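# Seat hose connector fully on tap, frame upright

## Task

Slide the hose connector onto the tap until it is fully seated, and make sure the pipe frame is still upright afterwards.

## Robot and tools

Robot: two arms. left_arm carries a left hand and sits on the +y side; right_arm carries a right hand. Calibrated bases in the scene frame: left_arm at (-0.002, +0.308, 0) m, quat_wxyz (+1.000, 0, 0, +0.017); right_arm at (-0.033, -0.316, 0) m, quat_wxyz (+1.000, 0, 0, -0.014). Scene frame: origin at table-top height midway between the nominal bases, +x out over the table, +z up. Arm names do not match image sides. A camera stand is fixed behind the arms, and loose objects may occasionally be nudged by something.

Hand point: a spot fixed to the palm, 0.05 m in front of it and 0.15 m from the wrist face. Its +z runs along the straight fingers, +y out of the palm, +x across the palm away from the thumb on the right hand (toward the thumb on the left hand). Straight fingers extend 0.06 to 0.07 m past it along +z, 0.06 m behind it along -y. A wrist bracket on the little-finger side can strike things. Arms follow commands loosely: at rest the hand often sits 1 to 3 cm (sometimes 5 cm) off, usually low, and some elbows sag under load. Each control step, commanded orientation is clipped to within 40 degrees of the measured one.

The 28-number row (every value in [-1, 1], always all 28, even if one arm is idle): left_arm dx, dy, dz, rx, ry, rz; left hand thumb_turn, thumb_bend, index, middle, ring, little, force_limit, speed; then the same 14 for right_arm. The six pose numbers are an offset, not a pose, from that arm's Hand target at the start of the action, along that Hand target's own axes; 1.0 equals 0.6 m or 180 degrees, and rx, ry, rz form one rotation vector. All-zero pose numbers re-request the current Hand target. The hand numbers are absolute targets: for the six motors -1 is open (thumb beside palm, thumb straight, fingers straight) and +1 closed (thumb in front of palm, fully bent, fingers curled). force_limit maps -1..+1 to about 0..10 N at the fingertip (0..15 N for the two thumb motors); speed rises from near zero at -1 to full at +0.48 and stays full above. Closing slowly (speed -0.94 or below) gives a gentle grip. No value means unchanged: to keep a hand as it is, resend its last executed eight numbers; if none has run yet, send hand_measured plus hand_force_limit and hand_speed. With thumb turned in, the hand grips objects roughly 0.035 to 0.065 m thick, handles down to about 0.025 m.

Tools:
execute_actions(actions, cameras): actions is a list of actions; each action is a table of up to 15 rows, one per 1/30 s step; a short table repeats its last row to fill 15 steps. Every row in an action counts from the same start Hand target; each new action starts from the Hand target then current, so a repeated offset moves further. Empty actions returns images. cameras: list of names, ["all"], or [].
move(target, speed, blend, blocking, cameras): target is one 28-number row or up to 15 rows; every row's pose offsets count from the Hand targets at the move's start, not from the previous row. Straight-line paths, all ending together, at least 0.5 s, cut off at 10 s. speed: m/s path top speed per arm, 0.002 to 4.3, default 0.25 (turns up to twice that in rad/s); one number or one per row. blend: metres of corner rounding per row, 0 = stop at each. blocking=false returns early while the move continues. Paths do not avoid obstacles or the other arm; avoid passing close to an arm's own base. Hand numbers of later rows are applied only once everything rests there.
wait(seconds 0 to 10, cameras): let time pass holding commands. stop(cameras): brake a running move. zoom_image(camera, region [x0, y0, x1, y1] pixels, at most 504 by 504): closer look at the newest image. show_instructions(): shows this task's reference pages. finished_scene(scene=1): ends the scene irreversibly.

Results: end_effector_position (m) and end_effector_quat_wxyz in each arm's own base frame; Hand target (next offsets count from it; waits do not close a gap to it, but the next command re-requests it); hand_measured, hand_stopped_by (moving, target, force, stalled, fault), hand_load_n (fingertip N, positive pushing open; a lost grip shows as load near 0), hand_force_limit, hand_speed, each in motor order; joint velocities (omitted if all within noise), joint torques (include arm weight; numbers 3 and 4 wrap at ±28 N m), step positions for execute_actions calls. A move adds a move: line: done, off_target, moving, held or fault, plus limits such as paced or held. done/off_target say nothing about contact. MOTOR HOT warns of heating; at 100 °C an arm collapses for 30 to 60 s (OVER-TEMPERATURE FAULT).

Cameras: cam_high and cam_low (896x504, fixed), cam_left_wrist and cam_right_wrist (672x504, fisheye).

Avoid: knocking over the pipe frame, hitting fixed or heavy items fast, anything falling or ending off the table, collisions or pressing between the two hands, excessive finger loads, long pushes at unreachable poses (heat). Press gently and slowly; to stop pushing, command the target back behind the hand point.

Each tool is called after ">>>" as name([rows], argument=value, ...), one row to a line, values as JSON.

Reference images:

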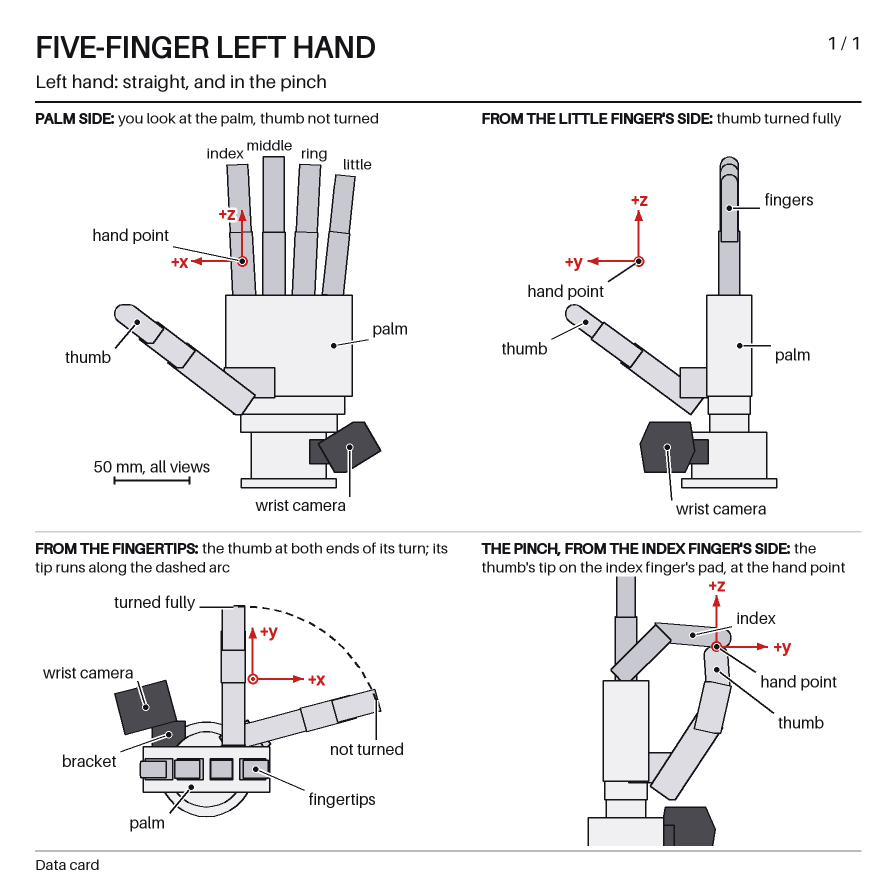

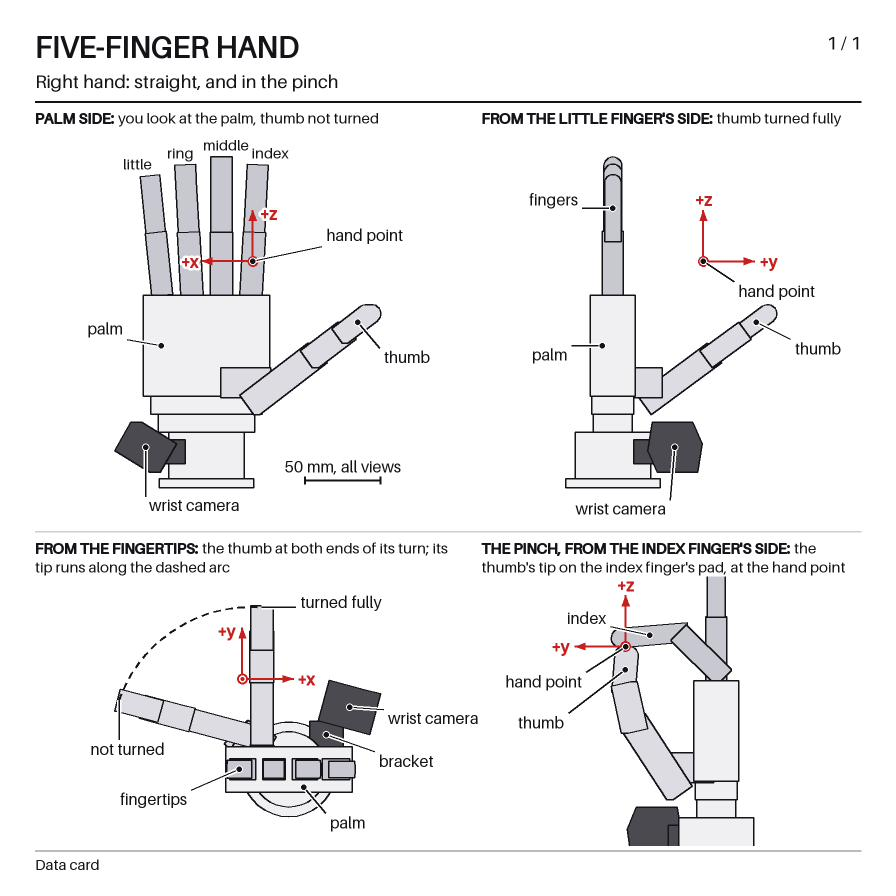

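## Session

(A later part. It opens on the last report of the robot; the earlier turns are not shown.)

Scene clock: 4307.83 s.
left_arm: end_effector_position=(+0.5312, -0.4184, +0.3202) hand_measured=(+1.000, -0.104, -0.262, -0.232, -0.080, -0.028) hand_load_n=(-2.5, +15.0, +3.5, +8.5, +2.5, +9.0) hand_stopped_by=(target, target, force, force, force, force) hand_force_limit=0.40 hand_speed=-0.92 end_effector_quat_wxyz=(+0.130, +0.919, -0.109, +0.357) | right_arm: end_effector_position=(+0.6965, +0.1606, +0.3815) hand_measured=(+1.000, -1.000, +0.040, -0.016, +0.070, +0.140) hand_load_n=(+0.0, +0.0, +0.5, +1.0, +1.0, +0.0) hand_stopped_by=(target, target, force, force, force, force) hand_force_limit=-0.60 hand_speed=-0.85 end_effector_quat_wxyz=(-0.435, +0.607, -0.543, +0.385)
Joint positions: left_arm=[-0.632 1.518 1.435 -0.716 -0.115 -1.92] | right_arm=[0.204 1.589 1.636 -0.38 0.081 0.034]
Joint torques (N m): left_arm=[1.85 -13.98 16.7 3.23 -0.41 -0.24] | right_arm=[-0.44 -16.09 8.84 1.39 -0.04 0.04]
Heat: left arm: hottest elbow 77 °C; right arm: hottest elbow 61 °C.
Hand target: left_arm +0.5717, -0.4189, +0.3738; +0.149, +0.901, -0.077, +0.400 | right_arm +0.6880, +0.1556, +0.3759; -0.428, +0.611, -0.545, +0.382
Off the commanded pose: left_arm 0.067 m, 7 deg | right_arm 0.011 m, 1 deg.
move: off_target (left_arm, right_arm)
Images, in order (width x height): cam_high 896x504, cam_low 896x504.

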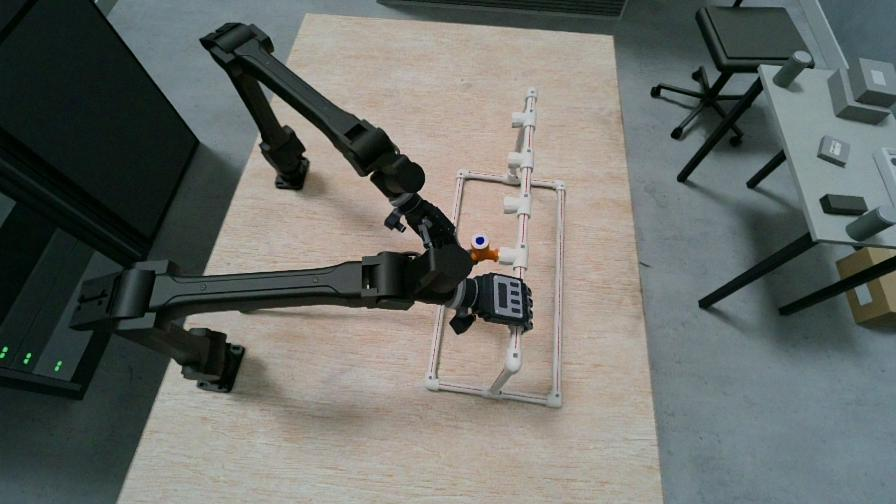

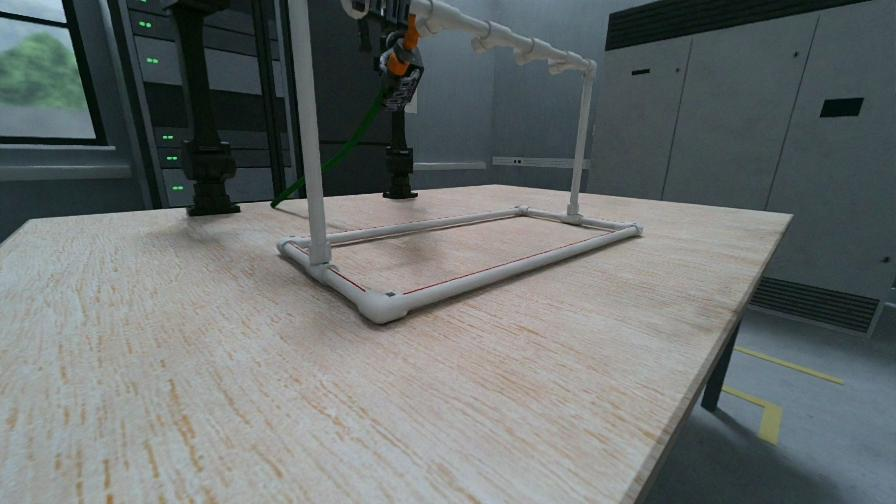

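>>> move(target=[-0.042,0,0,0,0,0,1,-0.1,0.35,0.4,0.45,0.45,0.4,-0.92,-0.0058,0.111,-0.0125,0,0,0,1,-1,0.3,0.3,0.3,0.3,-0.6,-0.85], speed=0.04, cameras=["cam_low","cam_high","cam_right_wrist"])

>>> zoom_image(camera="cam_low", region=[340, 0, 460, 120])

Scene clock: 4358.33 s.
left_arm: end_effector_position=(+0.5186, -0.4262, +0.3203) hand_measured=(+1.000, -0.104, -0.262, -0.232, -0.080, -0.028) hand_load_n=(-4.0, +17.0, +1.5, +6.5, +1.5, +10.5) hand_stopped_by=(target, target, force, force, force, force) hand_force_limit=0.40 hand_speed=-0.92 end_effector_quat_wxyz=(+0.132, +0.916, -0.128, +0.356) | right_arm: end_effector_position=(+0.6794, +0.1462, +0.3726) hand_measured=(+1.000, -1.000, +0.040, -0.016, +0.070, +0.140) hand_load_n=(+0.0, +0.0, +2.0, +2.5, +0.0, +0.0) hand_stopped_by=(target, target, force, force, force, force) hand_force_limit=-0.60 hand_speed=-0.85 end_effector_quat_wxyz=(-0.460, +0.575, -0.532, +0.418)
Joint positions: left_arm=[-0.649 1.506 1.424 -0.716 -0.109 -1.898] | right_arm=[0.195 1.501 1.446 -0.174 0.105 0.034]
Joint torques (N m): left_arm=[1.85 -15.15 12.11 5.18 -1.16 -0.55] | right_arm=[0.97 -13.22 5.26 -0.23 -0.53 0.08]
Heat: left arm: hottest elbow 86 °C; right arm: hottest elbow 59 °C. Fold the left arm in close to its base, or ease its load, before you think long.
Hand target: left_arm +0.5549, -0.4185, +0.3552; +0.149, +0.901, -0.077, +0.400 | right_arm +0.6579, +0.1557, +0.3160; -0.428, +0.611, -0.545, +0.382
Off the commanded pose: left_arm 0.051 m, 8 deg | right_arm 0.061 m, 7 deg.
MOTOR HOT: joint 3 (elbow) of the left arm reports 86 °C; the controller stops that arm at 100 °C. To cool a motor, set the load down, stop pushing, or move to a pose that needs little force.
move: off_target (left_arm, right_arm)
Images, in order (width x height): cam_high 896x504, cam_low 896x504, cam_right_wrist 672x504.

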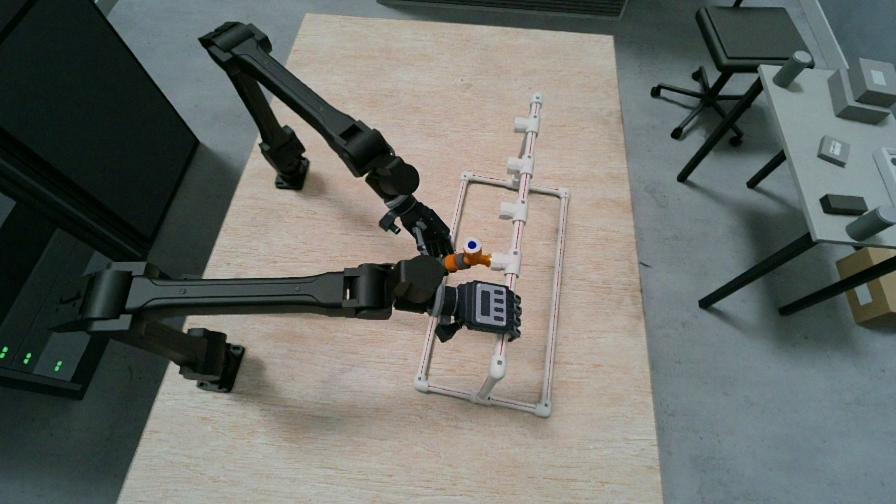

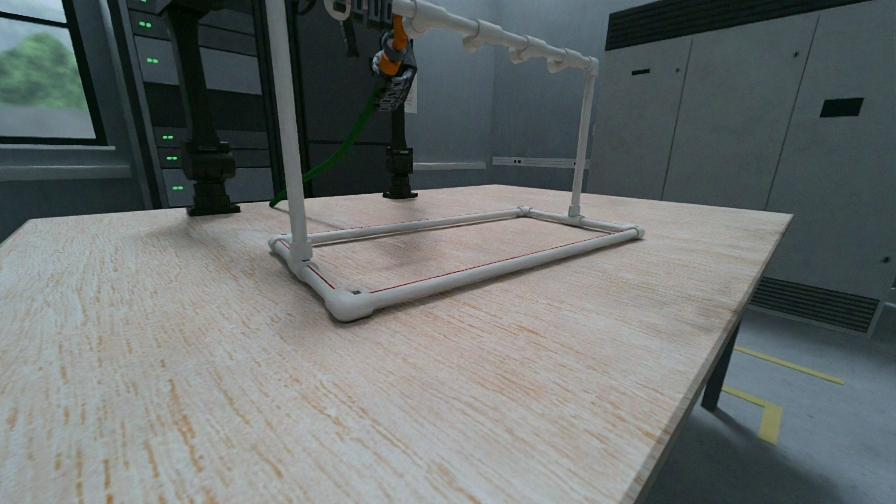

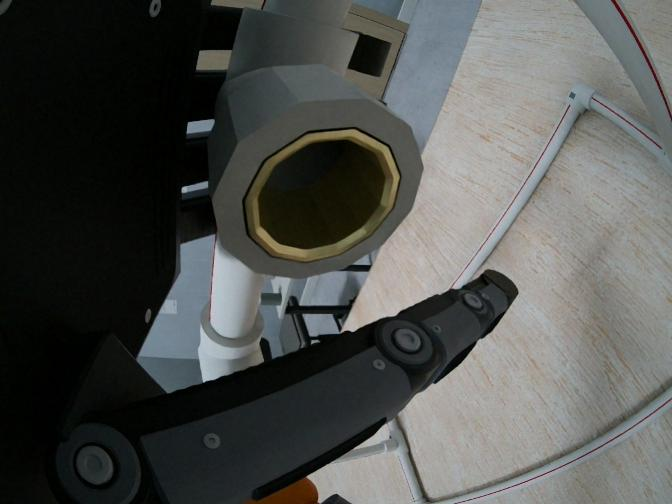

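Scaled by 4.200.

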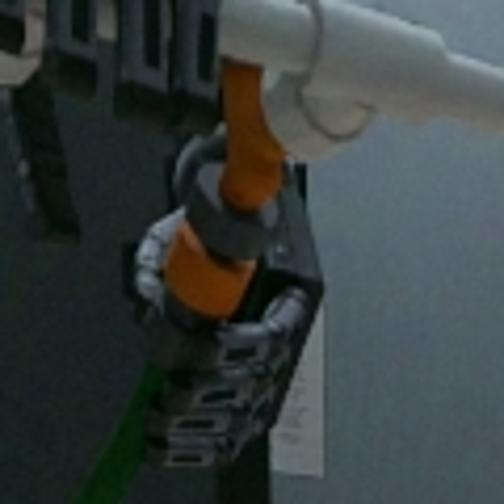

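>>> move(target=[-0.0353,0.0205,-0.0087,-0.0031,-0.0277,0.0229,1,-0.1,0.35,0.4,0.45,0.45,0.4,-0.92,0.0307,-0.1207,-0.0047,0,0,0,1,-1,0.3,0.3,0.3,0.3,-0.6,-0.85], speed=0.04, cameras=["cam_low","cam_high","cam_right_wrist"])

Scene clock: 4432.20 s.
left_arm: end_effector_position=(+0.5145, -0.4273, +0.3199) hand_measured=(+1.000, -0.104, -0.262, -0.232, -0.080, -0.028) hand_load_n=(-1.0, +16.5, +3.5, +8.0, +1.0, +7.5) hand_stopped_by=(target, target, force, force, force, force) hand_force_limit=0.40 hand_speed=-0.92 end_effector_quat_wxyz=(+0.130, +0.917, -0.136, +0.351) | right_arm: end_effector_position=(+0.6746, +0.1414, +0.3797) hand_measured=(+1.000, -1.000, +0.040, -0.016, +0.070, +0.140) hand_load_n=(+0.0, +0.0, +1.5, +0.0, +0.0, +0.0) hand_stopped_by=(target, target, force, force, force, force) hand_force_limit=-0.60 hand_speed=-0.85 end_effector_quat_wxyz=(-0.432, +0.605, -0.548, +0.383)
Joint positions: left_arm=[-0.651 1.506 1.43 -0.734 -0.103 -1.886] | right_arm=[0.178 1.526 1.563 -0.379 0.065 0.034]
Joint torques (N m): left_arm=[0.5 -14.04 14.32 1.62 -0.37 -0.21] | right_arm=[-0.5 -11.81 14.79 0.79 -0.35 -0.06]
Heat: left arm: hottest elbow 73 °C; right arm: hottest elbow 55 °C.
Hand target: left_arm +0.5339, -0.4281, +0.3453; +0.136, +0.913, -0.118, +0.366 | right_arm +0.6820, +0.1399, +0.3847; -0.428, +0.611, -0.545, +0.382
Off the commanded pose: left_arm 0.032 m, 3 deg | right_arm 0.009 m, 1 deg.
MOTOR HOT: cleared for the motors of the left arm.
move: off_target (left_arm)
Images, in order (width x height): cam_high 896x504, cam_low 896x504, cam_right_wrist 672x504.

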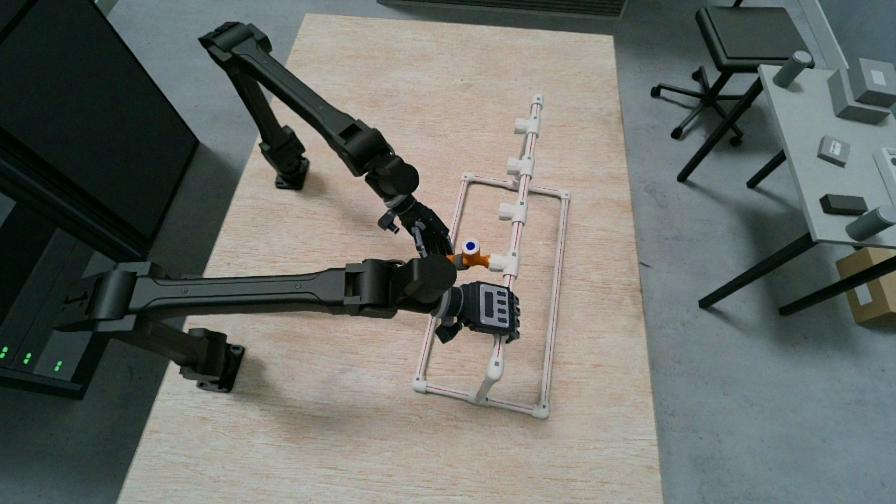

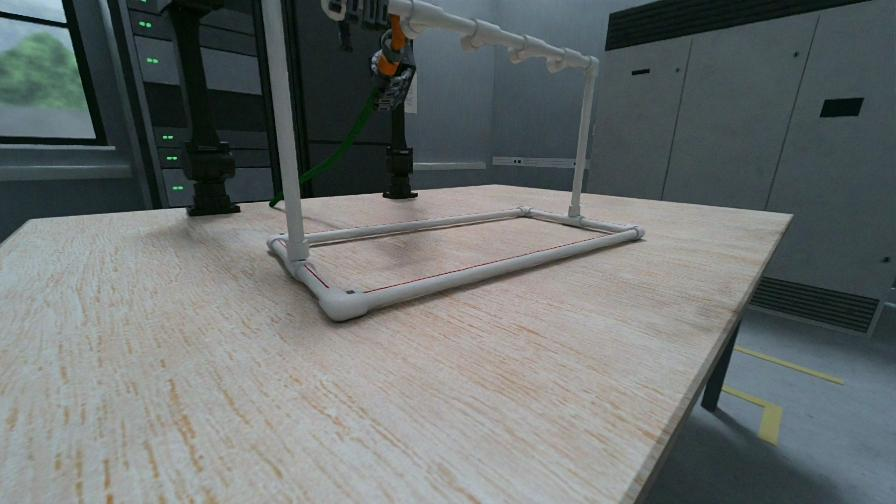

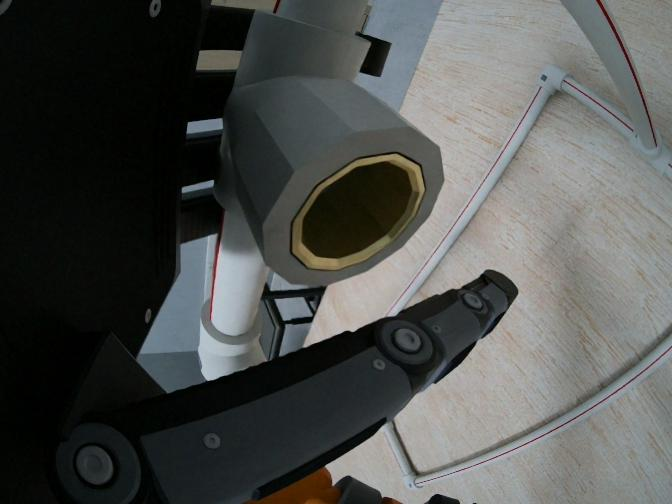

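>>> zoom_image(camera="cam_low", region=[340, 0, 440, 100])

>>> zoom_image(camera="cam_high", region=[430, 230, 530, 300])

Scaled by 5.040.

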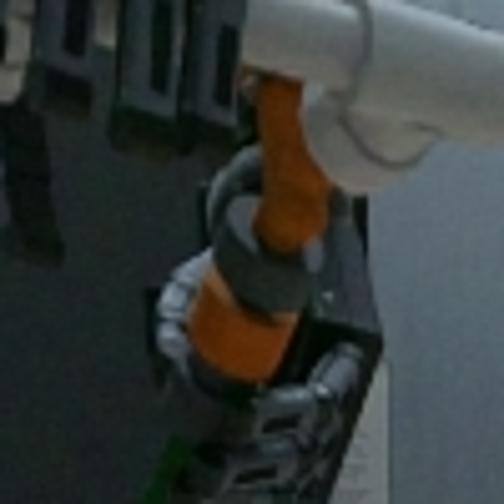

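Scaled by 5.040.

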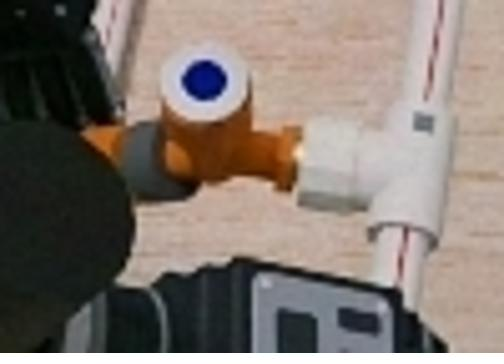

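>>> execute_actions(actions=[], cameras=["cam_high","cam_low","cam_right_wrist"])

Scene clock: 4570.40 s.
left_arm: end_effector_position=(+0.5145, -0.4273, +0.3199) hand_measured=(+1.000, -0.104, -0.262, -0.232, -0.080, -0.028) hand_load_n=(-1.0, +16.5, +3.5, +8.0, +1.0, +7.5) hand_stopped_by=(target, target, force, force, force, force) hand_force_limit=0.40 hand_speed=-0.92 end_effector_quat_wxyz=(+0.130, +0.917, -0.136, +0.351) | right_arm: end_effector_position=(+0.6747, +0.1414, +0.3800) hand_measured=(+1.000, -1.000, +0.040, -0.016, +0.070, +0.140) hand_load_n=(+0.0, +0.0, +1.5, +0.0, +0.0, +0.0) hand_stopped_by=(target, target, force, force, force, force) hand_force_limit=-0.60 hand_speed=-0.85 end_effector_quat_wxyz=(-0.432, +0.605, -0.548, +0.383)
Joint positions: left_arm=[-0.651 1.506 1.43 -0.734 -0.103 -1.886] | right_arm=[0.178 1.526 1.563 -0.379 0.065 0.034]
Joint velocities: within noise
Joint torques (N m): left_arm=[0.56 -13.98 14.32 1.57 -0.37 -0.21] | right_arm=[-0.5 -11.93 14.72 0.73 -0.35 -0.06]
Heat: left arm: hottest elbow 75 °C; right arm: hottest elbow 72 °C.
Hand target: left_arm +0.5339, -0.4281, +0.3453; +0.136, +0.913, -0.118, +0.366 | right_arm +0.6820, +0.1399, +0.3849; -0.428, +0.611, -0.545, +0.382
Off the commanded pose: left_arm 0.032 m, 3 deg | right_arm 0.009 m, 1 deg.
Images, in order (width x height): cam_high 896x504, cam_low 896x504, cam_right_wrist 672x504.

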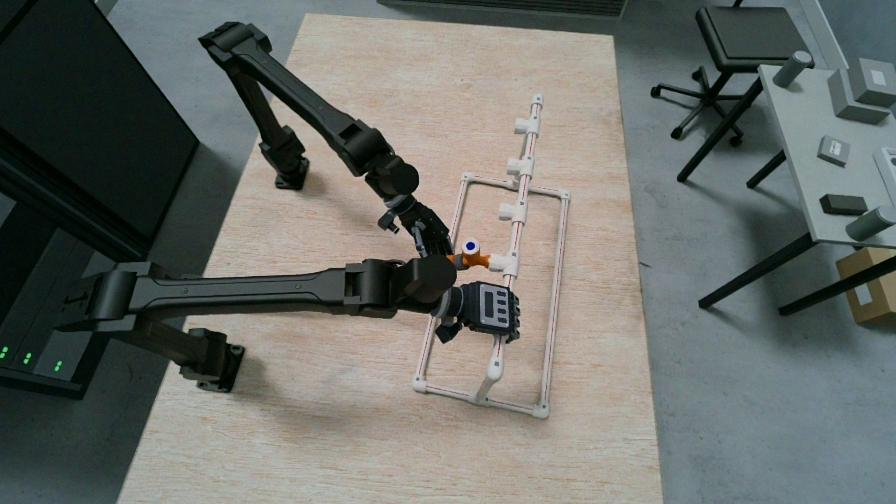

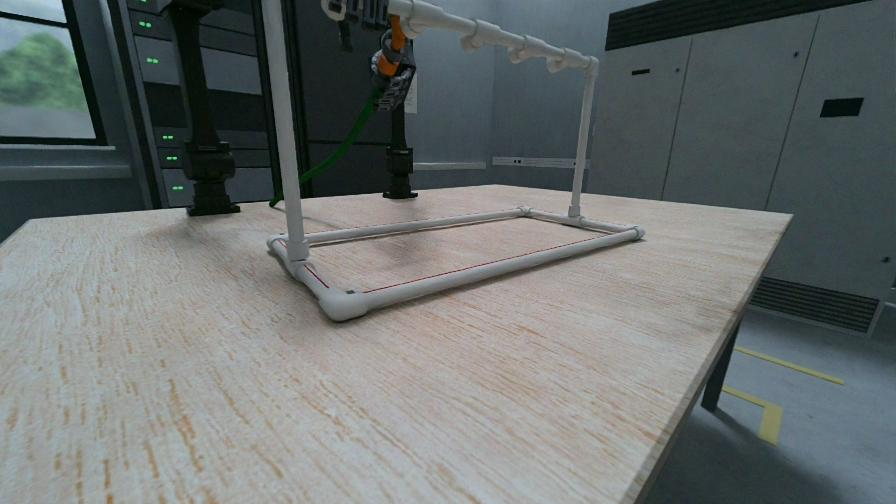

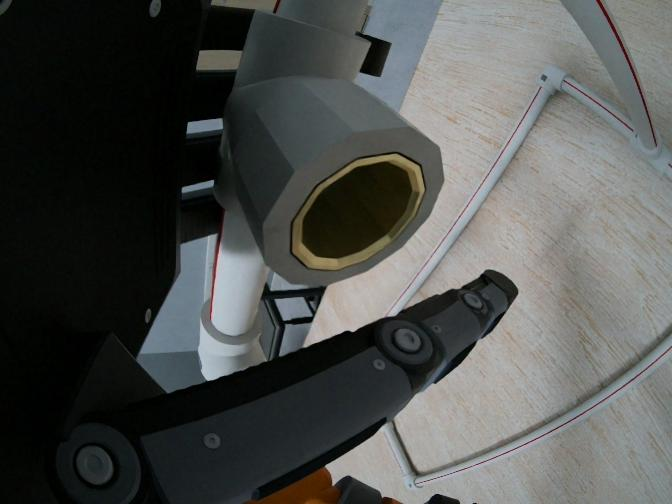

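>>> move([
  [0.067,0.0035,0.001,0,0.008,0.0025,1,-0.1,0.35,0.4,0.45,0.45,0.4,-0.92,-0.008,0.102,0.011,0,0,0,1,-1,0.3,0.3,0.3,0.3,-0.6,-0.85],
  [0.15,0.008,0.002,0,0.0135,0.004,1,-0.1,0.35,0.4,0.45,0.45,0.4,-0.92,-0.014,0.142,0.0,0,0,0,1,-1,0.3,0.3,0.3,0.3,-0.6,-0.85],
], speed=0.03, blend=[0.02,0], cameras=["cam_high","cam_low"])

Scene clock: 4621.80 s.
left_arm: end_effector_position=(+0.5672, -0.4478, +0.3656) hand_measured=(+1.000, -0.100, -0.260, -0.232, -0.078, -0.028) hand_load_n=(-0.5, +0.0, -1.0, +0.0, +0.0, +0.5) hand_stopped_by=(target, target, force, force, force, force) hand_force_limit=0.40 hand_speed=-0.92 end_effector_quat_wxyz=(+0.123, +0.917, -0.149, +0.350) | right_arm: end_effector_position=(+0.6618, +0.1370, +0.3671) hand_measured=(+1.000, -1.000, +0.040, -0.016, +0.070, +0.140) hand_load_n=(+0.0, +0.0, +0.5, +0.0, +0.0, +0.0) hand_stopped_by=(target, target, force, force, force, force) hand_force_limit=-0.60 hand_speed=-0.85 end_effector_quat_wxyz=(-0.465, +0.576, -0.530, +0.414)
Joint positions: left_arm=[-0.621 1.655 1.734 -0.893 -0.083 -1.836] | right_arm=[0.178 1.453 1.378 -0.153 0.077 0.035]
Joint torques (N m): left_arm=[1.38 -16.91 15.25 2.85 -0.47 -0.25] | right_arm=[0.85 -10.17 6.54 0.18 -0.16 -0.01]
Heat: left arm: hottest elbow 77 °C; right arm: hottest elbow 71 °C.
Hand target: left_arm +0.5966, -0.4432, +0.4082; +0.136, +0.905, -0.121, +0.386 | right_arm +0.6521, +0.1448, +0.3049; -0.428, +0.611, -0.545, +0.382
Off the commanded pose: left_arm 0.052 m, 6 deg | right_arm 0.064 m, 7 deg.
move: off_target (left_arm, right_arm)
Images, in order (width x height): cam_high 896x504, cam_low 896x504.

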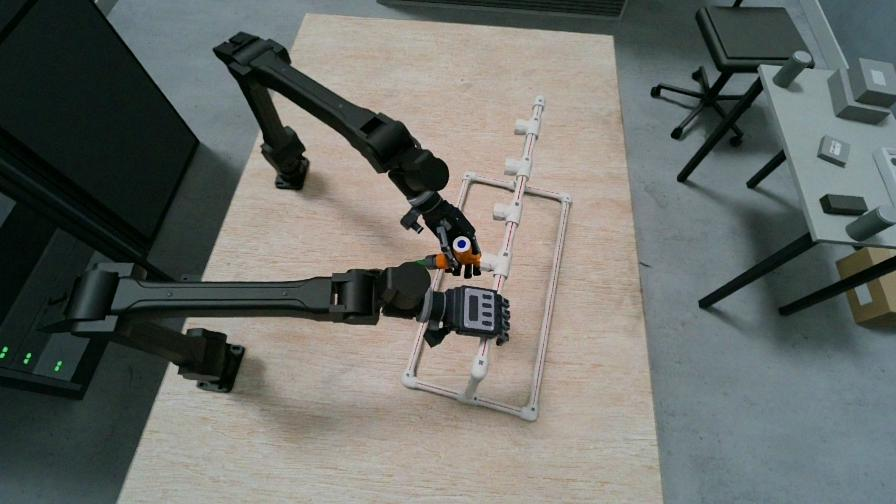

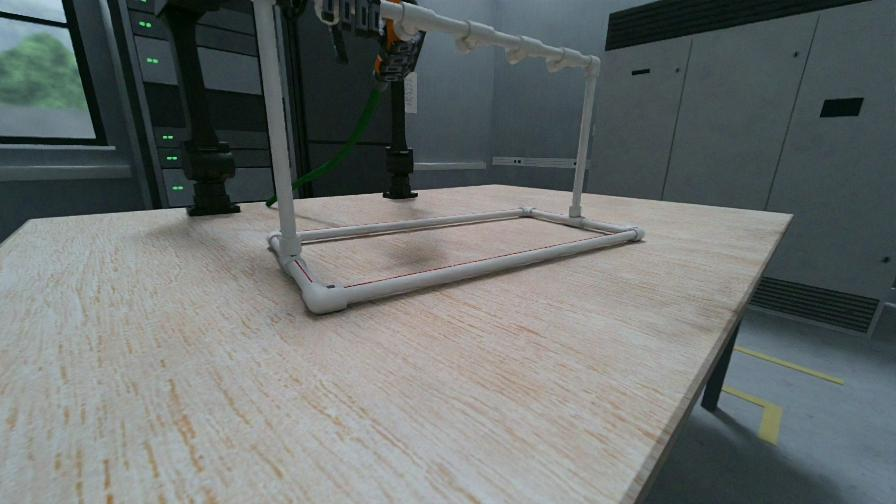

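>>> zoom_image(camera="cam_low", region=[320, 0, 450, 110])

>>> zoom_image(camera="cam_high", region=[400, 210, 540, 320])

Scaled by 3.877.

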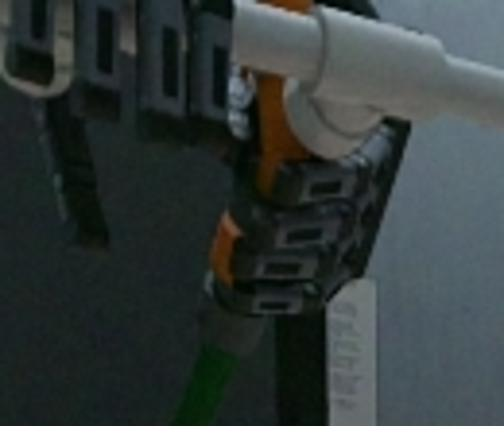

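Scaled by 3.600.

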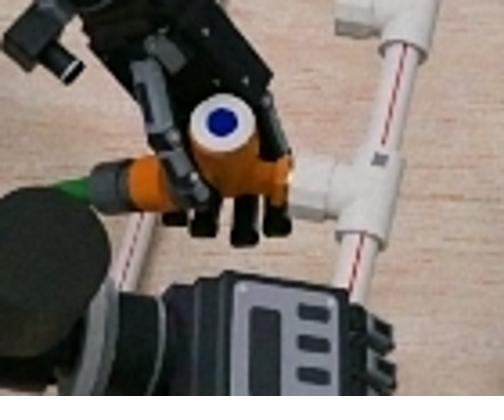

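>>> move(target=[-0.0395,0.0167,0.0095,0,0,0,1,-0.1,0.35,0.4,0.45,0.45,0.4,-0.92,0.0113,-0.118,-0.016,0,0,0,1,-1,0.3,0.3,0.3,0.3,-0.6,-0.85], speed=0.06, cameras=["cam_high","cam_left_wrist","cam_low","cam_right_wrist"])

Scene clock: 4660.37 s.
left_arm: end_effector_position=(+0.5705, -0.4487, +0.3642) hand_measured=(+1.000, -0.100, -0.262, -0.232, -0.078, -0.028) hand_load_n=(-3.5, +0.0, +0.5, +0.5, +0.0, +0.0) hand_stopped_by=(target, target, force, force, force, force) hand_force_limit=0.40 hand_speed=-0.92 end_effector_quat_wxyz=(+0.119, +0.915, -0.141, +0.359) | right_arm: end_effector_position=(+0.6570, +0.1383, +0.3697) hand_measured=(+1.000, -1.000, +0.040, -0.016, +0.070, +0.140) hand_load_n=(+0.0, +0.0, +0.0, +0.0, +0.0, +0.0) hand_stopped_by=(target, target, force, force, force, force) hand_force_limit=-0.60 hand_speed=-0.85 end_effector_quat_wxyz=(-0.430, +0.606, -0.550, +0.382)
Joint positions: left_arm=[-0.626 1.656 1.724 -0.87 -0.107 -1.848] | right_arm=[0.178 1.48 1.488 -0.355 0.067 0.035]
Joint torques (N m): left_arm=[-0.38 -18.37 10.99 3.99 -0.33 -0.32] | right_arm=[-0.32 -10.52 15.1 1.06 -0.25 -0.07]
Heat: left arm: hottest elbow 74 °C; right arm: hottest elbow 63 °C.
Hand target: left_arm +0.5811, -0.4520, +0.3884; +0.136, +0.905, -0.121, +0.386 | right_arm +0.6679, +0.1399, +0.3747; -0.428, +0.611, -0.545, +0.382
Off the commanded pose: left_arm 0.027 m, 5 deg | right_arm 0.012 m, 1 deg.
move: off_target (left_arm, right_arm)

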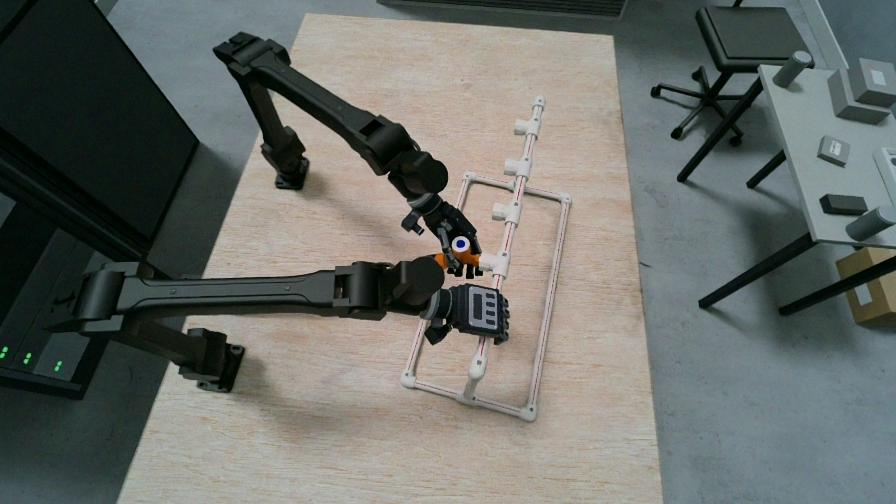

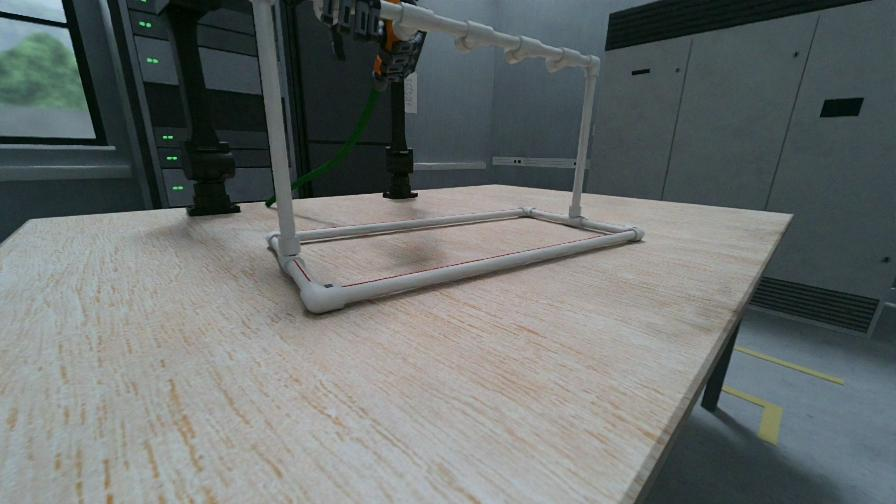

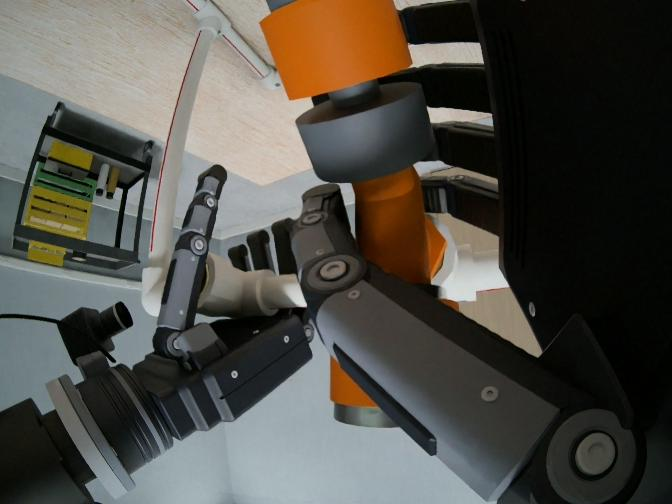

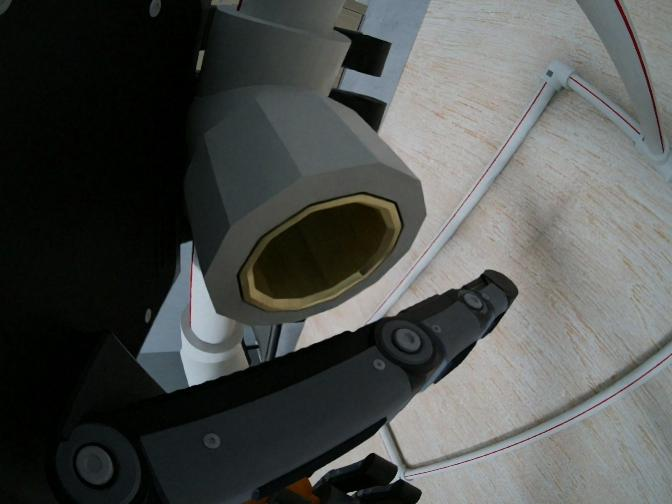

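>>> zoom_image(camera="cam_left_wrist", region=[220, 0, 520, 225])

Scaled by 1.680 from the camera's 672x504 image, which has a finer 960x720 frame.

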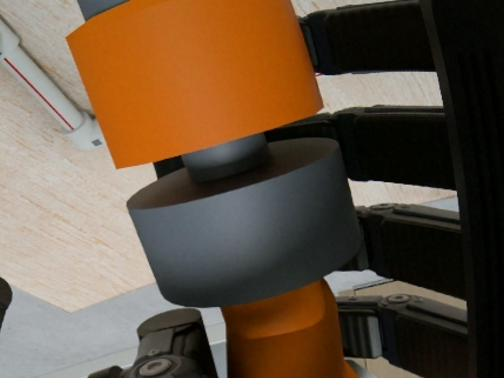

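>>> zoom_image(camera="cam_high", region=[415, 235, 485, 285])

>>> zoom_image(camera="cam_low", region=[355, 20, 435, 110])

Scaled by 7.200.

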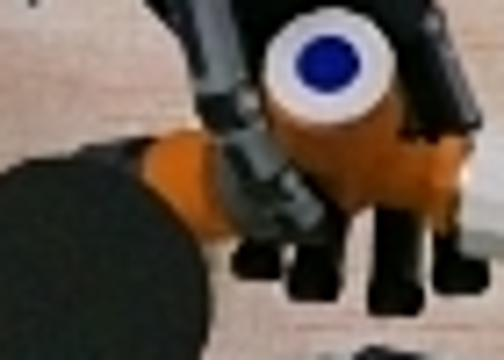

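Scaled by 5.600.

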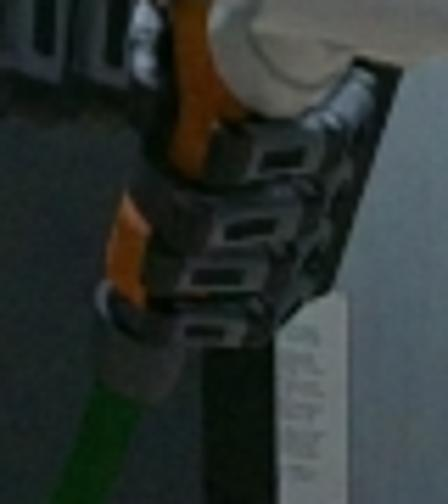

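>>> move([
  [0,0,0,0,0,0,1,-1,-1,-1,-1,-1,0.4,-0.3,0,0,0,0,0,0,1,-1,0.3,0.3,0.3,0.3,-0.6,-0.85],
  [-0.133,-0.0097,-0.0077,0,0,0,1,-1,-1,-1,-1,-1,0.4,-0.3,0,0,0,0,0,0,1,-1,0.3,0.3,0.3,0.3,-0.6,-0.85],
], speed=0.05, cameras=["cam_high","cam_left_wrist","cam_low"])

Scene clock: 4877.10 s.
left_arm: end_effector_position=(+0.5283, -0.4314, +0.3266) hand_measured=(+1.000, -1.000, -1.000, -1.000, -1.000, -1.000) hand_load_n=(-0.5, +0.0, +0.0, +0.0, +0.0, +0.5) hand_stopped_by=(target, target, target, target, target, target) hand_force_limit=0.40 hand_speed=-0.30 end_effector_quat_wxyz=(+0.129, +0.909, -0.123, +0.378) | right_arm: end_effector_position=(+0.6570, +0.1383, +0.3697) hand_measured=(+1.000, -1.000, +0.040, -0.016, +0.070, +0.140) hand_load_n=(+0.0, +0.0, +0.5, +0.0, -0.5, +0.0) hand_stopped_by=(target, target, force, force, force, force) hand_force_limit=-0.60 hand_speed=-0.85 end_effector_quat_wxyz=(-0.430, +0.606, -0.550, +0.382)
Joint positions: left_arm=[-0.656 1.518 1.432 -0.672 -0.141 -1.898] | right_arm=[0.178 1.48 1.488 -0.355 0.067 0.035]
Joint torques (N m): left_arm=[-1.08 -16.21 9.62 2.92 -0.15 -0.09] | right_arm=[-0.21 -10.46 15.1 1.02 -0.25 -0.07]
Heat: left arm: hottest elbow 62 °C; right arm: hottest elbow 76 °C.
Hand target: left_arm +0.5262, -0.4359, +0.3322; +0.136, +0.905, -0.121, +0.386 | right_arm +0.6679, +0.1398, +0.3747; -0.428, +0.611, -0.545, +0.382
Off the commanded pose: left_arm 0.008 m, 1 deg | right_arm 0.012 m, 1 deg.
move: off_target (right_arm)
Images, in order (width x height): cam_high 896x504, cam_low 896x504, cam_left_wrist 672x504.

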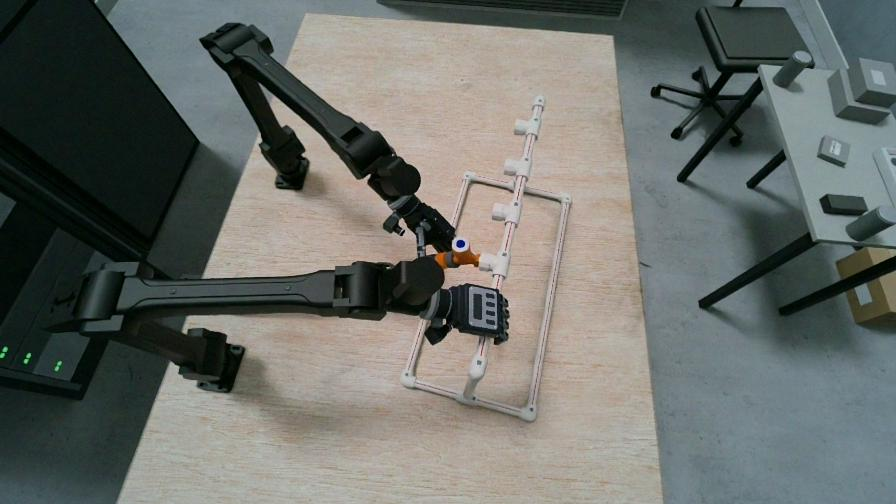

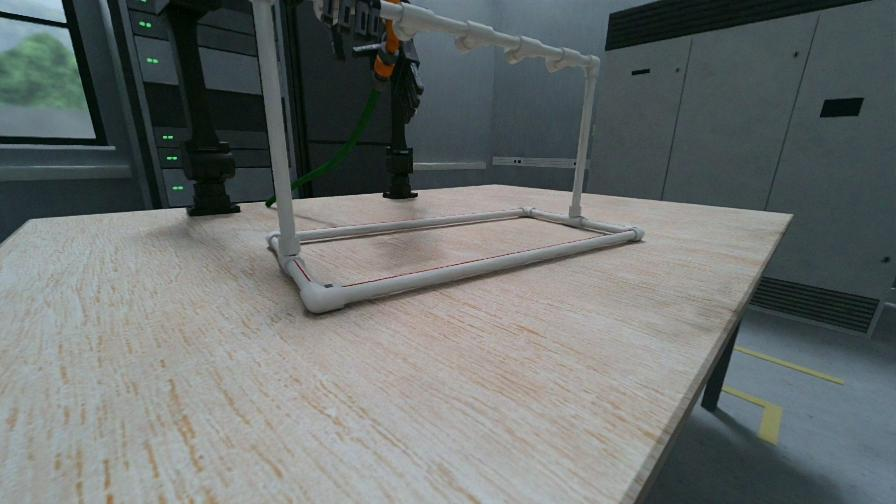

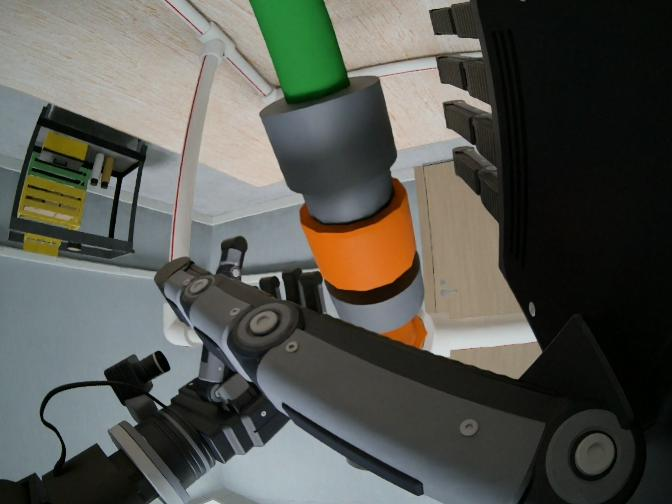

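>>> zoom_image(camera="cam_left_wrist", region=[200, 20, 480, 370])

Scaled by 1.440 from the camera's 672x504 image, which has a finer 960x720 frame.

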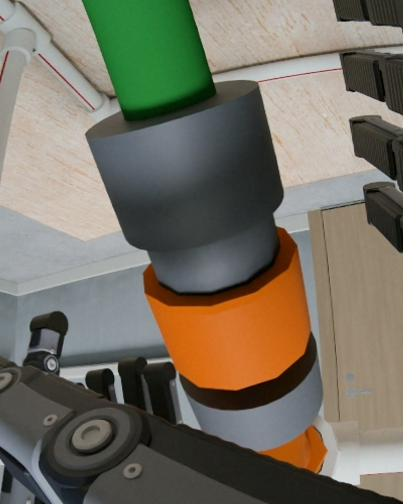

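>>> move(target=[-0.010,0,0.039,0,-0.0056,0.0139,1,-1,-1,-1,-1,-1,0.4,-0.3,0,0,0,0,0,0,1,-1,0.3,0.3,0.3,0.3,-0.6,-0.85], speed=0.05, cameras=["cam_left_wrist","cam_high"])

Scene clock: 4970.97 s.
left_arm: end_effector_position=(+0.5315, -0.4373, +0.3129) hand_measured=(+1.000, -1.000, -1.000, -1.000, -1.000, -1.000) hand_load_n=(-0.5, -0.5, +0.0, +0.0, +0.0, +0.0) hand_stopped_by=(target, target, target, target, target, target) hand_force_limit=0.40 hand_speed=-0.30 end_effector_quat_wxyz=(+0.124, +0.908, -0.138, +0.375) | right_arm: end_effector_position=(+0.6570, +0.1383, +0.3697) hand_measured=(+1.000, -1.000, +0.040, -0.016, +0.070, +0.140) hand_load_n=(+0.0, +0.0, +0.0, +0.0, +0.0, +0.0) hand_stopped_by=(target, target, force, force, force, force) hand_force_limit=-0.60 hand_speed=-0.85 end_effector_quat_wxyz=(-0.430, +0.606, -0.550, +0.382)
Joint positions: left_arm=[-0.656 1.543 1.432 -0.657 -0.134 -1.869] | right_arm=[0.178 1.48 1.488 -0.355 0.067 0.035]
Joint torques (N m): left_arm=[-0.44 -14.8 10.77 2.88 0.05 0.08] | right_arm=[-0.26 -10.46 15.12 1.03 -0.25 -0.07]
Heat: left arm: hottest elbow 59 °C; right arm: hottest elbow 77 °C.
Hand target: left_arm +0.5377, -0.4432, +0.3122; +0.126, +0.905, -0.141, +0.380 | right_arm +0.6679, +0.1398, +0.3747; -0.428, +0.611, -0.545, +0.382
Off the commanded pose: left_arm 0.009 m, 1 deg | right_arm 0.012 m, 1 deg.
move: off_target (right_arm)
Images, in order (width x height): cam_high 896x504, cam_left_wrist 672x504.

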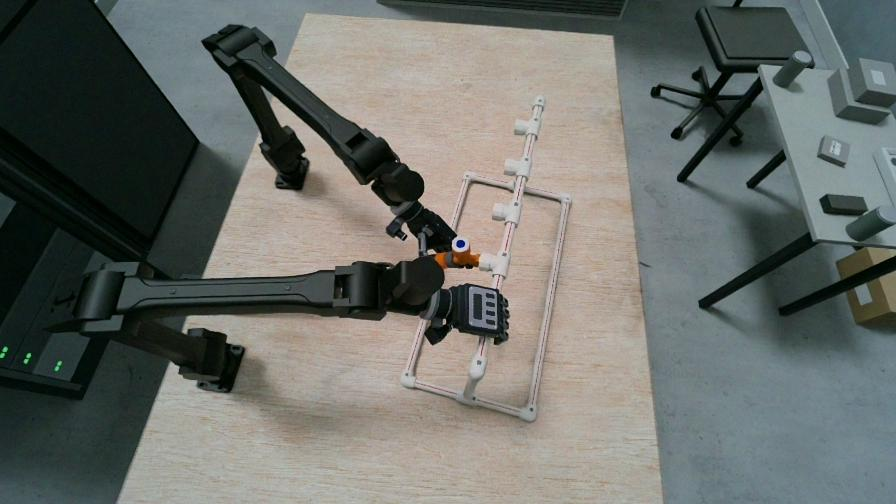

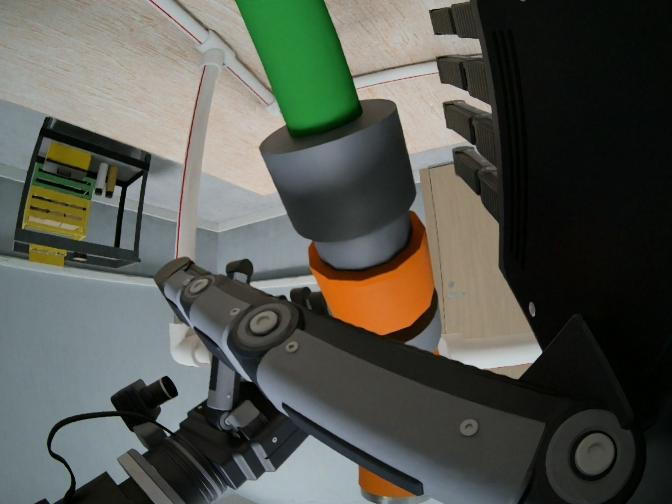

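>>> zoom_image(camera="cam_left_wrist", region=[220, 70, 480, 370])

Scaled by 1.680 from the camera's 672x504 image, which has a finer 960x720 frame.

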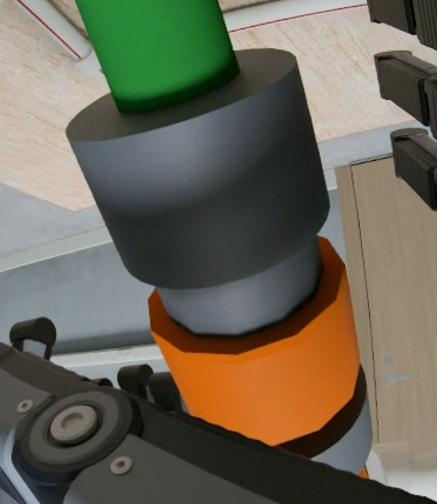

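>>> move(target=[0,0.033,0.017,0,0,0,1,-1,-1,-1,-1,-1,0.4,-0.3,0,0.039,0.014,0,0,0,1,-1,0.3,0.3,0.3,0.3,-0.6,-0.85], speed=0.04, cameras=["cam_left_wrist"])

Scene clock: 5013.63 s.
left_arm: end_effector_position=(+0.5272, -0.4520, +0.2922) hand_measured=(+1.000, -1.000, -1.000, -1.000, -1.000, -1.000) hand_load_n=(+0.0, +0.0, +0.0, +0.0, +0.0, +0.0) hand_stopped_by=(target, target, target, target, target, target) hand_force_limit=0.40 hand_speed=-0.30 end_effector_quat_wxyz=(+0.115, +0.912, -0.146, +0.365) | right_arm: end_effector_position=(+0.6620, +0.1399, +0.3711) hand_measured=(+1.000, -1.000, +0.040, -0.016, +0.070, +0.140) hand_load_n=(+0.0, +0.0, +0.0, +0.0, +0.0, +0.0) hand_stopped_by=(target, target, force, force, force, force) hand_force_limit=-0.60 hand_speed=-0.85 end_effector_quat_wxyz=(-0.437, +0.602, -0.546, +0.385)
Joint positions: left_arm=[-0.682 1.574 1.432 -0.654 -0.153 -1.873] | right_arm=[0.178 1.487 1.488 -0.329 0.063 0.035]
Joint torques (N m): left_arm=[-0.91 -15.03 12.72 2.81 -0.16 -0.09] | right_arm=[-0.15 -11.16 9.59 2.47 -0.14 -0.06]
Heat: left arm: hottest elbow 59 °C; right arm: hottest elbow 77 °C.
Hand target: left_arm +0.5374, -0.4650, +0.3079; +0.126, +0.905, -0.142, +0.381 | right_arm +0.6679, +0.1399, +0.3496; -0.428, +0.611, -0.545, +0.382
Off the commanded pose: left_arm 0.023 m, 2 deg | right_arm 0.022 m, 1 deg.
move: off_target (left_arm, right_arm)
Images, in order (width x height): cam_left_wrist 672x504.

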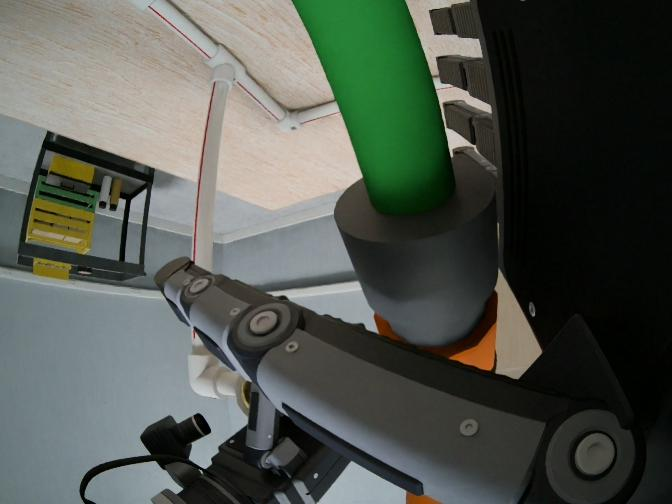

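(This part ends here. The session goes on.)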